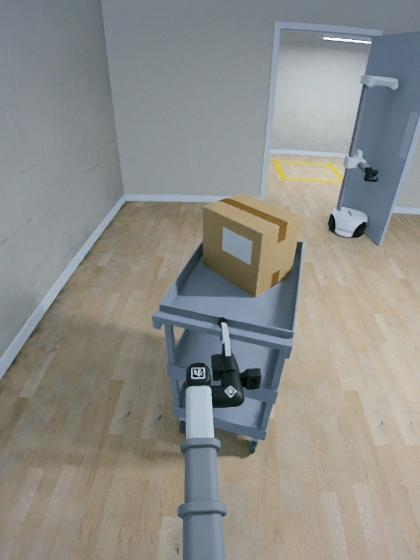

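Request:
move(
  blocking=false,
  cameras=[],
  r2={"base":{"translate_m":0.4,"strafe_m":-0.17},"pace":"slow"},
)

Request:
wait(
  seconds=8,
  cameras=["r2_head_camera"],
)

Scene clock: 1190.77 s.
move: r2 moving
r1: as last shown
r1.base_tilt: forward=-1.6 right=+1.2
r1.lidar_m: 5.10 0.31 0.25 - 0.25 0.25 0.55 1.21 1.08 2.74 2.90 2.13
r1.motor_effort: lift_m=+16(16) arm_m=+4(4) wheel_0=-30(31) wheel_1=+33(33) wheel_2=+9(9)
r1.servo_current: wrist_yaw_rad=39(65) wrist_pitch_rad=52(52) wrist_roll_rad=52(65) gripper_m=59(59)
r1.contact_limits: strafe_m 0.9
r1.wrist_depth_mm: 136 138 - - 298 194 - / - 138 - - 303 195 - / 113 138 230 - 306 196 162 / 132 144 - - 307 196 - / - - - - 310 198 163 / - - - 199 251 198 163 / 1708 1618 179 179 179 179 -
r2.base_odometry: x=+0.813 y=-0.994 heading=-1.963
r2.turned_by_wheels: +0.000
r2.turned_by_imu: +0.001
r2.base_tilt: forward=-0.7 right=+0.1
r2.lidar_m: 0.73 1.82 1.35 1.34 1.48 1.90 1.86 2.01 3.01 3.38 3.64 0.74
r2.base_status: translate_m moving; strafe_m moving
r2.joint_positions: lift_m=+0.688 arm_m=+0.365 wrist_yaw_rad=+0.002 wrist_pitch_rad=+0.005 wrist_roll_rad=+1.568 gripper_m=-0.029
r2.joint_status: not commanded
r2.measured_speeds: translate_m=+0.049 strafe_m=-0.021 rotate_rad=-0.001 lift_m=+0.000 arm_m=+0.000 wrist_yaw_rad=+0.000 wrist_pitch_rad=+0.000 wrist_roll_rad=+0.000
r2.motor_effort: lift_m=+18(18) arm_m=+4(4) wheel_0=+9(12) wheel_1=+6(7) wheel_2=-10(10)
r2.servo_current: wrist_yaw_rad=52(52) wrist_pitch_rad=39(52) wrist_roll_rad=46(59) gripper_m=91(98)
r2.contact_limits: arm_m 0
r2.hand_pose: x=+0.8244 y=-0.0870 z=+0.8648 quat_wxyz=(+0.708, +0.706, +0.002, -0.001) (m; r2's base frame)
r2.wrist_depth_mm: - - 512 123 179 - - / - 442 433 127 187 - - / - 449 439 136 198 - - / - - 521 145 209 - - / - - - 153 220 - - / - - 187 166 178 1618 504 / - - - - - 1708 469
pictures: none
No camera images: "cameras" was empty.

Scene clock: 1195.80 s.
earlier move: r2 done
r1.base_odometry: x=-1.475 y=+1.111 heading=+2.977
r1.turned_by_wheels: +0.000
r1.turned_by_imu: +0.000
r1.base_tilt: forward=-1.6 right=+1.3
r1.lidar_m: 5.13 0.31 0.25 - 0.25 0.25 0.55 1.21 1.10 2.75 1.90 1.76
r1.base_status: not commanded
r1.joint_positions: lift_m=+0.500 arm_m=+0.000 wrist_yaw_rad=+3.092 wrist_pitch_rad=+0.002 wrist_roll_rad=+0.000 gripper_m=-0.019
r1.joint_status: not commanded
r1.measured_speeds: all 0
r1.motor_effort: lift_m=+16(16) arm_m=+4(5) wheel_0=-31(31) wheel_1=+33(33) wheel_2=+9(9)
r1.servo_current: wrist_yaw_rad=59(65) wrist_pitch_rad=39(52) wrist_roll_rad=72(72) gripper_m=59(65)
r1.contact_limits: strafe_m 0.9
r1.hand_pose: x=-0.1129 y=+0.1016 z=+0.6779 quat_wxyz=(+0.025, -0.001, +0.000, +1.000) (m; r1's base frame)
r1.wrist_depth_mm: 135 137 - - 298 194 - / - 137 - - 304 196 - / 113 138 230 - 306 196 161 / 131 145 - - 307 197 - / - - - - 309 198 163 / - - - 198 251 199 163 / 1708 1618 178 180 179 179 -
r2.base_odometry: x=+0.514 y=-1.290 heading=-1.962
r2.turned_by_wheels: +0.000
r2.turned_by_imu: +0.004
r2.base_tilt: forward=-0.7 right=+0.1
r2.lidar_m: 0.74 1.95 1.54 1.45 1.56 2.31 2.27 2.46 3.27 3.25 3.52 0.77
r2.base_status: done
r2.joint_positions: lift_m=+0.688 arm_m=+0.365 wrist_yaw_rad=+0.002 wrist_pitch_rad=+0.005 wrist_roll_rad=+1.568 gripper_m=-0.029
r2.joint_status: not commanded
r2.measured_speeds: all 0
r2.motor_effort: lift_m=+18(18) arm_m=+4(4) wheel_0=+8(13) wheel_1=+5(9) wheel_2=-4(10)
r2.servo_current: wrist_yaw_rad=46(65) wrist_pitch_rad=52(52) wrist_roll_rad=39(65) gripper_m=85(104)
r2.contact_limits: arm_m 0
r2.hand_pose: x=+0.8244 y=-0.0870 z=+0.8648 quat_wxyz=(+0.708, +0.706, +0.002, -0.001) (m; r2's base frame)
r2.wrist_depth_mm: - - - 137 192 707 - / - - 496 142 200 - - / - 445 436 148 208 - - / - - 492 154 216 820 - / - - 585 161 225 - - / - - 186 168 178 559 - / - - - - - 1661 480
wait: 5.03 of 8 s (r2 has come to rest)
pictures: r2_head_camera
Images, in order (width x height): r2_head_camera 420x560.

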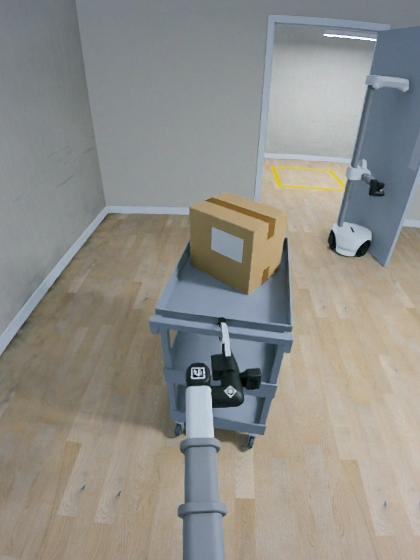

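Request:
move(
  blocking=false,
  cameras=[],
  r2={"base":{"translate_m":-0.12,"strafe_m":0.27},"pace":"slow"},
)

Request:
wait(
  seconds=8,
  cameras=["r2_head_camera"],
)

Scene clock: 1204.33 s.
move: r2 moving
r1: as last shown
r1.lidar_m: 5.13 0.33 0.25 - 0.25 0.25 0.53 1.18 1.12 2.75 1.92 1.72
r1.motor_effort: lift_m=+16(16) arm_m=+4(4) wheel_0=-30(31) wheel_1=+33(33) wheel_2=+9(9)
r1.servo_current: wrist_yaw_rad=52(59) wrist_pitch_rad=39(52) wrist_roll_rad=65(65) gripper_m=52(52)
r1.contact_limits: strafe_m 0.9
r1.wrist_depth_mm: 136 137 - - 298 194 - / - 138 - - 301 196 - / 113 138 230 - 306 196 162 / 131 144 - - 307 198 - / - - - - 310 197 163 / - - - 198 252 198 163 / 1756 1576 179 179 179 179 -
r2.base_odometry: x=+0.526 y=-1.289 heading=-1.962
r2.turned_by_wheels: +0.000
r2.turned_by_imu: +0.001
r2.base_tilt: forward=-0.7 right=+0.1
r2.lidar_m: 0.77 1.87 1.52 1.45 1.56 2.29 2.26 2.46 3.31 3.25 3.51 0.74
r2.base_status: translate_m moving; strafe_m moving
r2.joint_positions: lift_m=+0.688 arm_m=+0.365 wrist_yaw_rad=+0.002 wrist_pitch_rad=+0.005 wrist_roll_rad=+1.568 gripper_m=-0.029
r2.joint_status: not commanded
r2.measured_speeds: translate_m=-0.020 strafe_m=+0.045 rotate_rad=-0.003 lift_m=+0.000 arm_m=+0.000 wrist_yaw_rad=+0.000 wrist_pitch_rad=+0.000 wrist_roll_rad=+0.000
r2.motor_effort: lift_m=+18(18) arm_m=+4(4) wheel_0=-10(11) wheel_1=+6(8) wheel_2=+7(8)
r2.servo_current: wrist_yaw_rad=46(52) wrist_pitch_rad=46(52) wrist_roll_rad=52(52) gripper_m=91(98)
r2.contact_limits: arm_m 0
r2.hand_pose: x=+0.8244 y=-0.0870 z=+0.8648 quat_wxyz=(+0.708, +0.706, +0.002, -0.001) (m; r2's base frame)
r2.wrist_depth_mm: - - - 139 194 723 - / - - 504 144 201 - - / - 445 436 149 210 - - / - - 488 155 216 820 - / - - 580 162 226 - - / - - 186 168 178 564 - / - - - - - 1661 480
pictures: none
No camera images: "cameras" was empty.

Scene clock: 1208.07 s.
earlier move: r2 done
r1.base_odometry: x=-1.475 y=+1.111 heading=+2.977
r1.turned_by_wheels: +0.000
r1.turned_by_imu: +0.000
r1.base_tilt: forward=-1.6 right=+1.3
r1.lidar_m: 5.12 0.33 0.25 - 0.25 0.25 0.55 1.23 1.10 2.74 2.12 2.00
r1.base_status: not commanded
r1.joint_positions: lift_m=+0.500 arm_m=+0.000 wrist_yaw_rad=+3.092 wrist_pitch_rad=+0.002 wrist_roll_rad=+0.000 gripper_m=-0.019
r1.joint_status: not commanded
r1.measured_speeds: all 0
r1.motor_effort: lift_m=+16(16) arm_m=+4(5) wheel_0=-30(31) wheel_1=+33(33) wheel_2=+9(9)
r1.servo_current: wrist_yaw_rad=39(72) wrist_pitch_rad=52(52) wrist_roll_rad=65(65) gripper_m=52(59)
r1.contact_limits: strafe_m 0.9
r1.hand_pose: x=-0.1129 y=+0.1016 z=+0.6779 quat_wxyz=(+0.025, -0.001, +0.000, +1.000) (m; r1's base frame)
r1.wrist_depth_mm: 135 138 - - 298 193 - / - 138 - - 303 195 - / 113 139 229 - 306 196 162 / 131 145 - - 307 197 - / - - - - 310 198 163 / - - - 198 250 198 164 / 1756 1618 179 179 179 180 -
r2.base_odometry: x=+0.809 y=-1.282 heading=-1.962
r2.turned_by_wheels: +0.000
r2.turned_by_imu: -0.001
r2.base_tilt: forward=-0.7 right=+0.1
r2.lidar_m: 0.72 1.61 1.25 1.18 1.32 2.05 2.12 2.25 3.39 3.52 3.75 0.68
r2.base_status: done
r2.joint_positions: lift_m=+0.688 arm_m=+0.365 wrist_yaw_rad=-0.001 wrist_pitch_rad=+0.005 wrist_roll_rad=+1.568 gripper_m=-0.029
r2.joint_status: not commanded
r2.measured_speeds: all 0
r2.motor_effort: lift_m=+18(18) arm_m=+4(4) wheel_0=-6(17) wheel_1=+3(8) wheel_2=+7(9)
r2.servo_current: wrist_yaw_rad=39(59) wrist_pitch_rad=39(52) wrist_roll_rad=52(65) gripper_m=98(104)
r2.contact_limits: arm_m 0
r2.hand_pose: x=+0.8242 y=-0.0878 z=+0.8648 quat_wxyz=(+0.708, +0.706, +0.001, -0.002) (m; r2's base frame)
r2.wrist_depth_mm: - 384 384 - 151 - - / - 394 399 103 164 - - / - - 488 111 180 - - / - - - 127 198 - - / - - - 138 216 1708 - / - - 186 156 179 1430 484 / - - - - - 1537 1160
wait: 3.73 of 8 s (r2 has come to rest)
pictures: r2_head_camera
Images, in order (width x height): r2_head_camera 420x560.

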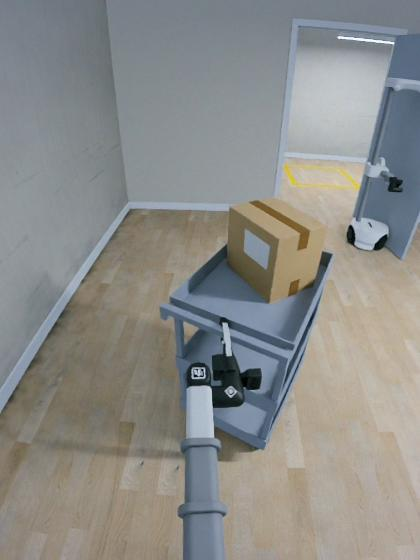

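Request:
move(
  blocking=false,
  cameras=[],
  r2={"base":{"translate_m":0.55,"strafe_m":-0.26},"pace":"slow"},
)

Request:
wait(
  seconds=8,
  cameras=["r2_head_camera"],
)

Scene clock: 1214.90 s.
move: r2 moving
r1: as last shown
r1.lidar_m: 5.12 0.33 0.25 - 0.25 0.26 0.54 1.21 1.11 2.76 2.10 2.01
r1.motor_effort: lift_m=+16(16) arm_m=+4(4) wheel_0=-31(31) wheel_1=+33(33) wheel_2=+9(9)
r1.servo_current: wrist_yaw_rad=46(59) wrist_pitch_rad=39(46) wrist_roll_rad=65(65) gripper_m=52(52)
r1.contact_limits: strafe_m 0.9
r1.wrist_depth_mm: 135 138 - - 298 194 - / - 138 - - 304 195 - / 113 138 229 - 306 196 162 / 131 145 - - 306 197 - / - - - - 307 197 163 / - - - 198 251 198 163 / 1708 1618 179 179 178 180 -
r2.base_odometry: x=+0.799 y=-1.291 heading=-1.961
r2.turned_by_wheels: +0.001
r2.turned_by_imu: +0.001
r2.base_tilt: forward=-0.7 right=+0.0
r2.lidar_m: 0.71 1.62 1.24 1.21 1.32 2.01 2.13 2.31 3.42 3.51 3.77 0.69
r2.base_status: translate_m moving; strafe_m moving
r2.joint_positions: lift_m=+0.688 arm_m=+0.365 wrist_yaw_rad=-0.001 wrist_pitch_rad=+0.005 wrist_roll_rad=+1.568 gripper_m=-0.029
r2.joint_status: not commanded
r2.measured_speeds: translate_m=+0.051 strafe_m=-0.024 rotate_rad=+0.000 lift_m=+0.000 arm_m=+0.000 wrist_yaw_rad=+0.000 wrist_pitch_rad=+0.000 wrist_roll_rad=+0.000
r2.motor_effort: lift_m=+18(18) arm_m=+4(4) wheel_0=+14(14) wheel_1=+7(8) wheel_2=-10(13)
r2.servo_current: wrist_yaw_rad=52(52) wrist_pitch_rad=39(52) wrist_roll_rad=39(52) gripper_m=91(98)
r2.contact_limits: arm_m 0
r2.hand_pose: x=+0.8242 y=-0.0878 z=+0.8648 quat_wxyz=(+0.708, +0.706, +0.001, -0.002) (m; r2's base frame)
r2.wrist_depth_mm: - 387 382 - 150 - - / - 392 394 102 163 - - / - - 492 110 178 - - / - - - 125 196 - - / - - - 137 213 1708 - / - - 187 154 177 1464 480 / - - - - - 1537 1160
pictures: none
No camera images: "cameras" was empty.

Scene clock: 1221.67 s.
earlier move: r2 done
r1.base_odometry: x=-1.475 y=+1.111 heading=+2.977
r1.turned_by_wheels: +0.000
r1.turned_by_imu: +0.000
r1.base_tilt: forward=-1.6 right=+1.3
r1.lidar_m: 5.11 0.31 0.25 - 0.25 0.25 0.56 1.22 1.11 2.75 1.43 1.43
r1.base_status: not commanded
r1.joint_positions: lift_m=+0.500 arm_m=+0.000 wrist_yaw_rad=+3.092 wrist_pitch_rad=+0.002 wrist_roll_rad=+0.000 gripper_m=-0.019
r1.joint_status: not commanded
r1.measured_speeds: all 0
r1.motor_effort: lift_m=+16(16) arm_m=+4(5) wheel_0=-30(31) wheel_1=+33(33) wheel_2=+9(9)
r1.servo_current: wrist_yaw_rad=65(72) wrist_pitch_rad=46(52) wrist_roll_rad=46(72) gripper_m=52(59)
r1.contact_limits: strafe_m 0.9
r1.hand_pose: x=-0.1129 y=+0.1016 z=+0.6779 quat_wxyz=(+0.025, -0.001, +0.000, +1.000) (m; r1's base frame)
r1.wrist_depth_mm: 135 138 - - 298 194 - / - 138 - - 303 195 - / 113 138 229 - 306 196 162 / 132 144 - - 307 197 - / - - - - 309 198 163 / - - - 198 252 198 163 / 1708 1618 179 180 179 179 -
r2.base_odometry: x=+0.359 y=-1.691 heading=-1.961
r2.turned_by_wheels: +0.000
r2.turned_by_imu: +0.006
r2.base_tilt: forward=-0.7 right=+0.1
r2.lidar_m: 0.71 1.87 1.47 1.42 1.54 2.39 2.70 2.91 3.37 3.32 3.59 0.72
r2.base_status: done
r2.joint_positions: lift_m=+0.688 arm_m=+0.365 wrist_yaw_rad=+0.002 wrist_pitch_rad=+0.005 wrist_roll_rad=+1.568 gripper_m=-0.029
r2.joint_status: not commanded
r2.measured_speeds: all 0
r2.motor_effort: lift_m=+18(18) arm_m=+4(4) wheel_0=+8(15) wheel_1=+6(10) wheel_2=-3(13)
r2.servo_current: wrist_yaw_rad=46(59) wrist_pitch_rad=46(52) wrist_roll_rad=33(65) gripper_m=91(98)
r2.contact_limits: arm_m 0
r2.hand_pose: x=+0.8244 y=-0.0869 z=+0.8648 quat_wxyz=(+0.708, +0.706, +0.002, -0.001) (m; r2's base frame)
r2.wrist_depth_mm: - - 504 122 178 - - / - 439 427 126 186 - - / - 452 442 135 196 - - / - - 530 146 209 - - / - - - 153 223 - - / - - 187 166 178 1576 504 / - - - - - 1618 466
wait: 6.77 of 8 s (r2 has come to rest)
pictures: r2_head_camera
Images, in order (width x height): r2_head_camera 420x560.

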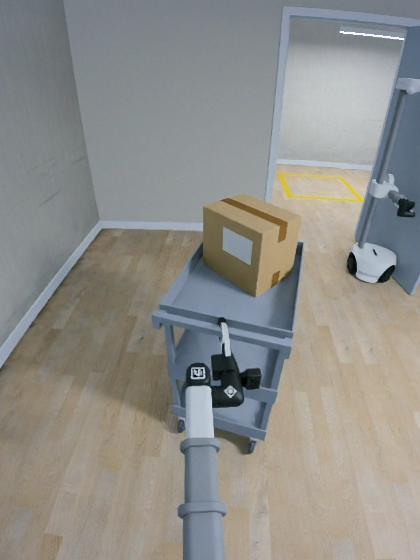

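Request:
move(
  blocking=false,
  cameras=[],
  r2={"base":{"translate_m":-0.15,"strafe_m":0.36},"pace":"slow"},
)

Request:
wait(
  seconds=8,
  cameras=["r2_head_camera"],
)

Scene clock: 1228.80 s.
move: r2 moving
r1: as last shown
r1.lidar_m: 5.12 0.33 0.25 - 0.25 0.25 0.51 1.22 1.13 2.76 1.45 1.45
r1.motor_effort: lift_m=+16(16) arm_m=+4(4) wheel_0=-31(31) wheel_1=+33(33) wheel_2=+9(9)
r1.servo_current: wrist_yaw_rad=52(52) wrist_pitch_rad=39(46) wrist_roll_rad=39(59) gripper_m=59(59)
r1.contact_limits: strafe_m 0.9
r1.wrist_depth_mm: 136 138 - - 298 194 - / - 138 - - 303 195 - / 113 138 229 - 304 198 162 / 132 145 - - 306 198 - / - - - - 309 198 163 / - - - 199 250 198 163 / 1756 1618 179 180 179 179 -
r2.base_odometry: x=+0.371 y=-1.691 heading=-1.961
r2.turned_by_wheels: +0.000
r2.turned_by_imu: +0.001
r2.base_tilt: forward=-0.7 right=+0.1
r2.lidar_m: 0.76 1.83 1.44 1.42 1.51 2.35 2.67 2.90 3.36 3.32 3.58 0.71
r2.base_status: translate_m moving; strafe_m moving
r2.joint_positions: lift_m=+0.688 arm_m=+0.365 wrist_yaw_rad=+0.002 wrist_pitch_rad=+0.005 wrist_roll_rad=+1.568 gripper_m=-0.029
r2.joint_status: not commanded
r2.measured_speeds: translate_m=-0.020 strafe_m=+0.045 rotate_rad=-0.003 lift_m=+0.000 arm_m=+0.000 wrist_yaw_rad=-0.007 wrist_pitch_rad=+0.000 wrist_roll_rad=+0.000
r2.motor_effort: lift_m=+18(18) arm_m=+4(4) wheel_0=-8(11) wheel_1=+6(7) wheel_2=+8(9)
r2.servo_current: wrist_yaw_rad=52(52) wrist_pitch_rad=52(52) wrist_roll_rad=59(59) gripper_m=91(98)
r2.contact_limits: arm_m 0
r2.hand_pose: x=+0.8244 y=-0.0869 z=+0.8648 quat_wxyz=(+0.708, +0.706, +0.002, -0.001) (m; r2's base frame)
r2.wrist_depth_mm: - - 512 124 178 - - / - 445 433 128 188 - - / - 455 442 137 199 - - / - - 525 146 212 - - / - - - 154 224 - - / - - 186 167 177 1464 508 / - - - - - 1661 469
pictures: none
No camera images: "cameras" was empty.

Scene clock: 1233.47 s.
earlier move: r2 done
r1.base_odometry: x=-1.475 y=+1.111 heading=+2.977
r1.turned_by_wheels: +0.000
r1.turned_by_imu: +0.000
r1.base_tilt: forward=-1.6 right=+1.3
r1.lidar_m: 5.12 0.33 0.25 - 0.25 0.25 0.51 1.20 1.12 2.76 1.82 1.78
r1.base_status: not commanded
r1.joint_positions: lift_m=+0.500 arm_m=+0.000 wrist_yaw_rad=+3.092 wrist_pitch_rad=+0.002 wrist_roll_rad=+0.000 gripper_m=-0.019
r1.joint_status: not commanded
r1.measured_speeds: all 0
r1.motor_effort: lift_m=+16(16) arm_m=+4(5) wheel_0=-30(31) wheel_1=+33(33) wheel_2=+9(9)
r1.servo_current: wrist_yaw_rad=46(72) wrist_pitch_rad=39(52) wrist_roll_rad=39(65) gripper_m=59(65)
r1.contact_limits: strafe_m 0.9
r1.hand_pose: x=-0.1129 y=+0.1016 z=+0.6779 quat_wxyz=(+0.025, -0.001, +0.000, +1.000) (m; r1's base frame)
r1.wrist_depth_mm: 136 137 - - 300 193 - / - 138 - - 303 195 - / 113 138 229 - 304 196 162 / 132 144 - - 307 198 - / - - - - 309 198 163 / - - - 198 250 198 163 / 1756 1618 179 180 180 179 -
r2.base_odometry: x=+0.749 y=-1.690 heading=-1.961
r2.turned_by_wheels: +0.000
r2.turned_by_imu: -0.002
r2.base_tilt: forward=-0.6 right=+0.1
r2.lidar_m: 0.72 1.40 1.12 1.08 1.18 1.82 2.50 2.73 3.70 3.65 3.00 0.66
r2.base_status: done
r2.joint_positions: lift_m=+0.688 arm_m=+0.365 wrist_yaw_rad=-0.002 wrist_pitch_rad=+0.005 wrist_roll_rad=+1.568 gripper_m=-0.029
r2.joint_status: not commanded
r2.measured_speeds: all 0
r2.motor_effort: lift_m=+18(18) arm_m=+4(4) wheel_0=-6(16) wheel_1=+3(7) wheel_2=+4(10)
r2.servo_current: wrist_yaw_rad=52(65) wrist_pitch_rad=46(52) wrist_roll_rad=39(59) gripper_m=91(98)
r2.contact_limits: arm_m 0
r2.hand_pose: x=+0.8241 y=-0.0880 z=+0.8648 quat_wxyz=(+0.708, +0.706, +0.001, -0.002) (m; r2's base frame)
r2.wrist_depth_mm: - 349 351 - 138 - - / - 415 421 - 153 - - / - - 544 - 170 - - / - - - 111 191 - - / - - - 127 217 1537 500 / - - 186 148 179 1576 459 / - - - - 364 362 368
wait: 4.67 of 8 s (r2 has come to rest)
pictures: r2_head_camera
Images, in order (width x height): r2_head_camera 420x560.

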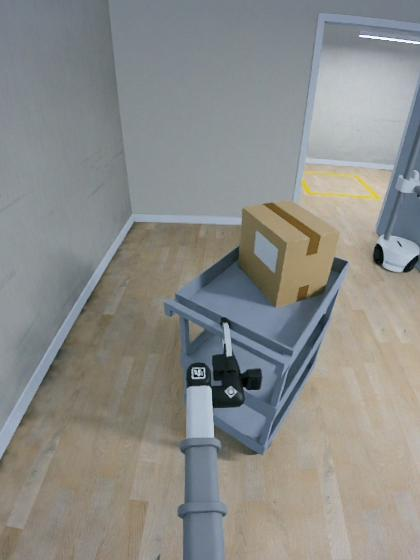

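Request:
move(
  blocking=false,
  cameras=[],
  r2={"base":{"translate_m":0.52,"strafe_m":-0.27},"pace":"slow"},
)

Request:
wait(
  seconds=8,
  cameras=["r2_head_camera"],
)

Scene clock: 1240.23 s.
move: r2 moving
r1: as last shown
r1.lidar_m: 5.13 0.33 0.25 - 0.25 0.25 0.56 1.23 1.12 2.74 1.80 1.80
r1.servo_current: wrist_yaw_rad=52(65) wrist_pitch_rad=33(46) wrist_roll_rad=59(65) gripper_m=52(59)
r1.contact_limits: strafe_m 0.9
r1.wrist_depth_mm: 136 137 - - 300 195 - / - 138 - - 304 196 - / 113 138 229 - 304 196 162 / 131 144 - - 309 197 - / - - - - 309 198 163 / - - - 198 251 198 163 / 1756 1661 179 180 179 179 -
r2.base_odometry: x=+0.739 y=-1.698 heading=-1.961
r2.turned_by_wheels: +0.000
r2.turned_by_imu: +0.001
r2.base_tilt: forward=-0.7 right=+0.0
r2.lidar_m: 0.69 1.43 1.13 1.09 1.19 1.81 2.50 2.74 3.71 3.63 3.00 0.67
r2.base_status: translate_m moving; strafe_m moving
r2.joint_positions: lift_m=+0.688 arm_m=+0.365 wrist_yaw_rad=-0.002 wrist_pitch_rad=+0.005 wrist_roll_rad=+1.568 gripper_m=-0.029
r2.joint_status: not commanded
r2.measured_speeds: translate_m=+0.049 strafe_m=-0.025 rotate_rad=-0.002 lift_m=+0.000 arm_m=+0.000 wrist_yaw_rad=+0.000 wrist_pitch_rad=+0.000 wrist_roll_rad=+0.000
r2.motor_effort: lift_m=+18(18) arm_m=+4(4) wheel_0=+8(12) wheel_1=+5(6) wheel_2=-9(10)
r2.servo_current: wrist_yaw_rad=46(59) wrist_pitch_rad=46(46) wrist_roll_rad=52(59) gripper_m=91(98)
r2.contact_limits: arm_m 0
r2.hand_pose: x=+0.8241 y=-0.0880 z=+0.8648 quat_wxyz=(+0.708, +0.706, +0.001, -0.002) (m; r2's base frame)
r2.wrist_depth_mm: - 345 345 - 134 - - / - 421 424 - 148 - - / - - 554 - 166 - - / - - - 105 189 559 - / - - - 123 211 1576 500 / - - 185 145 177 1576 473 / - - - - 366 362 377
pictures: none
No camera images: "cameras" was empty.

Scene clock: 1246.77 s.
earlier move: r2 done
r1.base_odometry: x=-1.475 y=+1.111 heading=+2.977
r1.turned_by_wheels: +0.000
r1.turned_by_imu: +0.000
r1.base_tilt: forward=-1.6 right=+1.3
r1.lidar_m: 5.12 0.33 0.25 - 0.25 0.25 0.56 1.20 1.10 2.76 1.28 1.30
r1.base_status: not commanded
r1.joint_positions: lift_m=+0.500 arm_m=+0.000 wrist_yaw_rad=+3.092 wrist_pitch_rad=+0.002 wrist_roll_rad=+0.000 gripper_m=-0.019
r1.joint_status: not commanded
r1.measured_speeds: all 0
r1.motor_effort: lift_m=+16(16) arm_m=+4(5) wheel_0=-30(31) wheel_1=+33(33) wheel_2=+9(9)
r1.servo_current: wrist_yaw_rad=52(72) wrist_pitch_rad=46(52) wrist_roll_rad=46(78) gripper_m=46(65)
r1.contact_limits: strafe_m 0.9
r1.hand_pose: x=-0.1129 y=+0.1016 z=+0.6779 quat_wxyz=(+0.025, -0.001, +0.000, +1.000) (m; r1's base frame)
r1.wrist_depth_mm: 136 137 - - 300 194 - / - 138 - - 304 195 - / 113 138 229 - 306 196 161 / 132 144 - - 306 197 - / - - - - 310 197 164 / - - - 199 251 198 163 / 1756 1576 179 180 179 179 -
r2.base_odometry: x=+0.302 y=-2.068 heading=-1.961
r2.turned_by_wheels: +0.000
r2.turned_by_imu: +0.005
r2.base_tilt: forward=-0.6 right=+0.0
r2.lidar_m: 0.71 1.69 1.32 1.29 1.43 2.10 3.02 3.30 3.50 3.45 2.43 0.67
r2.base_status: done
r2.joint_positions: lift_m=+0.688 arm_m=+0.365 wrist_yaw_rad=+0.001 wrist_pitch_rad=+0.005 wrist_roll_rad=+1.568 gripper_m=-0.029
r2.joint_status: not commanded
r2.measured_speeds: all 0
r2.motor_effort: lift_m=+18(18) arm_m=+4(4) wheel_0=+7(16) wheel_1=+5(9) wheel_2=-5(11)
r2.servo_current: wrist_yaw_rad=52(65) wrist_pitch_rad=39(52) wrist_roll_rad=46(65) gripper_m=91(98)
r2.contact_limits: arm_m 0
r2.hand_pose: x=+0.8244 y=-0.0871 z=+0.8648 quat_wxyz=(+0.708, +0.706, +0.002, -0.001) (m; r2's base frame)
r2.wrist_depth_mm: - 373 - - - 114 - / - - 521 - - - - / - - - - - - - / - - - - - 539 521 / - - - - 214 1537 477 / - - 186 131 177 1499 433 / - - - - 389 1708 1098
wait: 6.53 of 8 s (r2 has come to rest)
pictures: r2_head_camera
Images, in order (width x height): r2_head_camera 420x560.

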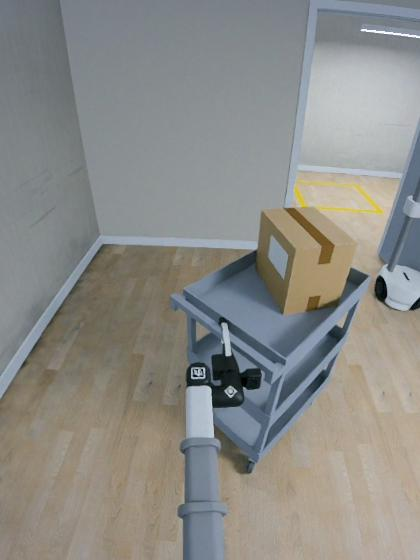

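Request:
move(
  blocking=false,
  cameras=[],
  r2={"base":{"translate_m":0.3,"strafe_m":-0.3},"pace":"slow"},
)

Request:
wait(
  seconds=8,
  cameras=["r2_head_camera"],
)

Scene clock: 1252.93 s.
move: r2 moving
r1: as last shown
r1.lidar_m: 5.12 0.33 0.25 - 0.25 0.25 0.56 1.24 1.11 2.76 1.26 1.31
r1.motor_effort: lift_m=+16(16) arm_m=+4(4) wheel_0=-30(31) wheel_1=+33(33) wheel_2=+9(9)
r1.servo_current: wrist_yaw_rad=52(52) wrist_pitch_rad=39(46) wrist_roll_rad=65(65) gripper_m=59(59)
r1.contact_limits: strafe_m 0.9
r1.wrist_depth_mm: 136 137 - - 298 194 - / - 138 - - 304 195 - / 113 138 229 - 306 196 162 / 131 145 - - 306 197 - / - - - - 309 198 163 / - - - 199 251 197 164 / 1708 1661 179 180 179 179 -
r2.base_odometry: x=+0.290 y=-2.073 heading=-1.960
r2.turned_by_wheels: +0.000
r2.turned_by_imu: +0.001
r2.base_tilt: forward=-0.6 right=+0.1
r2.lidar_m: 0.65 1.67 1.32 1.32 1.41 2.16 3.04 3.32 3.47 3.42 2.43 0.67
r2.base_status: translate_m moving; strafe_m moving
r2.joint_positions: lift_m=+0.688 arm_m=+0.365 wrist_yaw_rad=+0.001 wrist_pitch_rad=+0.005 wrist_roll_rad=+1.568 gripper_m=-0.029
r2.joint_status: not commanded
r2.measured_speeds: translate_m=+0.035 strafe_m=-0.035 rotate_rad=+0.002 lift_m=+0.000 arm_m=+0.000 wrist_yaw_rad=+0.000 wrist_pitch_rad=+0.000 wrist_roll_rad=+0.000
r2.motor_effort: lift_m=+18(18) arm_m=+4(4) wheel_0=+9(13) wheel_1=-2(5) wheel_2=-5(9)
r2.servo_current: wrist_yaw_rad=46(46) wrist_pitch_rad=39(52) wrist_roll_rad=59(59) gripper_m=91(98)
r2.contact_limits: arm_m 0
r2.hand_pose: x=+0.8244 y=-0.0871 z=+0.8648 quat_wxyz=(+0.708, +0.706, +0.002, -0.001) (m; r2's base frame)
r2.wrist_depth_mm: - 375 - - - - - / - - 492 - - - - / - - - - - - - / - - - - - 539 525 / - - - - 212 1576 473 / - - 186 128 178 1430 433 / - - - - 392 1708 1098
pictures: none
No camera images: "cameras" was empty.

Scene clock: 1257.93 s.
earlier move: r2 done
r1.base_odometry: x=-1.475 y=+1.111 heading=+2.977
r1.turned_by_wheels: +0.000
r1.turned_by_imu: +0.000
r1.base_tilt: forward=-1.6 right=+1.3
r1.lidar_m: 5.12 0.31 0.25 - 0.25 0.27 0.54 1.20 1.11 1.04 0.85 1.84
r1.base_status: not commanded
r1.joint_positions: lift_m=+0.500 arm_m=+0.000 wrist_yaw_rad=+3.092 wrist_pitch_rad=+0.002 wrist_roll_rad=+0.000 gripper_m=-0.019
r1.joint_status: not commanded
r1.measured_speeds: all 0
r1.motor_effort: lift_m=+16(16) arm_m=+4(5) wheel_0=-30(31) wheel_1=+33(33) wheel_2=+9(9)
r1.servo_current: wrist_yaw_rad=46(78) wrist_pitch_rad=39(52) wrist_roll_rad=39(85) gripper_m=52(65)
r1.contact_limits: strafe_m 0.9
r1.hand_pose: x=-0.1129 y=+0.1016 z=+0.6779 quat_wxyz=(+0.025, -0.001, +0.000, +1.000) (m; r1's base frame)
r1.wrist_depth_mm: 136 138 - - 300 193 - / - 138 - - 303 195 - / 113 138 230 - 306 196 162 / 132 145 - - 307 198 - / - - - - 310 198 163 / - - - 198 251 198 163 / 1708 1618 179 179 179 179 -
r2.base_odometry: x=-0.089 y=-2.231 heading=-1.961
r2.turned_by_wheels: +0.000
r2.turned_by_imu: +0.004
r2.base_tilt: forward=-0.6 right=+0.0
r2.lidar_m: 0.72 2.00 1.58 1.57 1.70 2.56 3.38 3.69 3.21 3.18 1.96 0.66
r2.base_status: done
r2.joint_positions: lift_m=+0.688 arm_m=+0.365 wrist_yaw_rad=+0.002 wrist_pitch_rad=+0.005 wrist_roll_rad=+1.568 gripper_m=-0.029
r2.joint_status: not commanded
r2.measured_speeds: all 0
r2.motor_effort: lift_m=+18(18) arm_m=+4(4) wheel_0=+6(16) wheel_1=-3(5) wheel_2=-3(9)
r2.servo_current: wrist_yaw_rad=46(65) wrist_pitch_rad=52(52) wrist_roll_rad=52(59) gripper_m=91(98)
r2.contact_limits: arm_m 0
r2.hand_pose: x=+0.8245 y=-0.0868 z=+0.8648 quat_wxyz=(+0.708, +0.706, +0.002, -0.001) (m; r2's base frame)
r2.wrist_depth_mm: - 347 342 - 129 - - / 1708 421 433 - 143 - - / - - 580 - 166 - - / - - - 102 185 - - / - - - 122 216 1576 488 / - - 183 142 176 1576 466 / - - - - 366 366 377
wait: 5.00 of 8 s (r2 has come to rest)
pictures: r2_head_camera
Images, in order (width x height): r2_head_camera 420x560.

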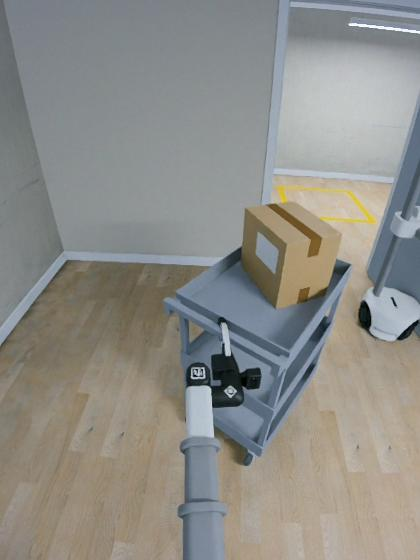

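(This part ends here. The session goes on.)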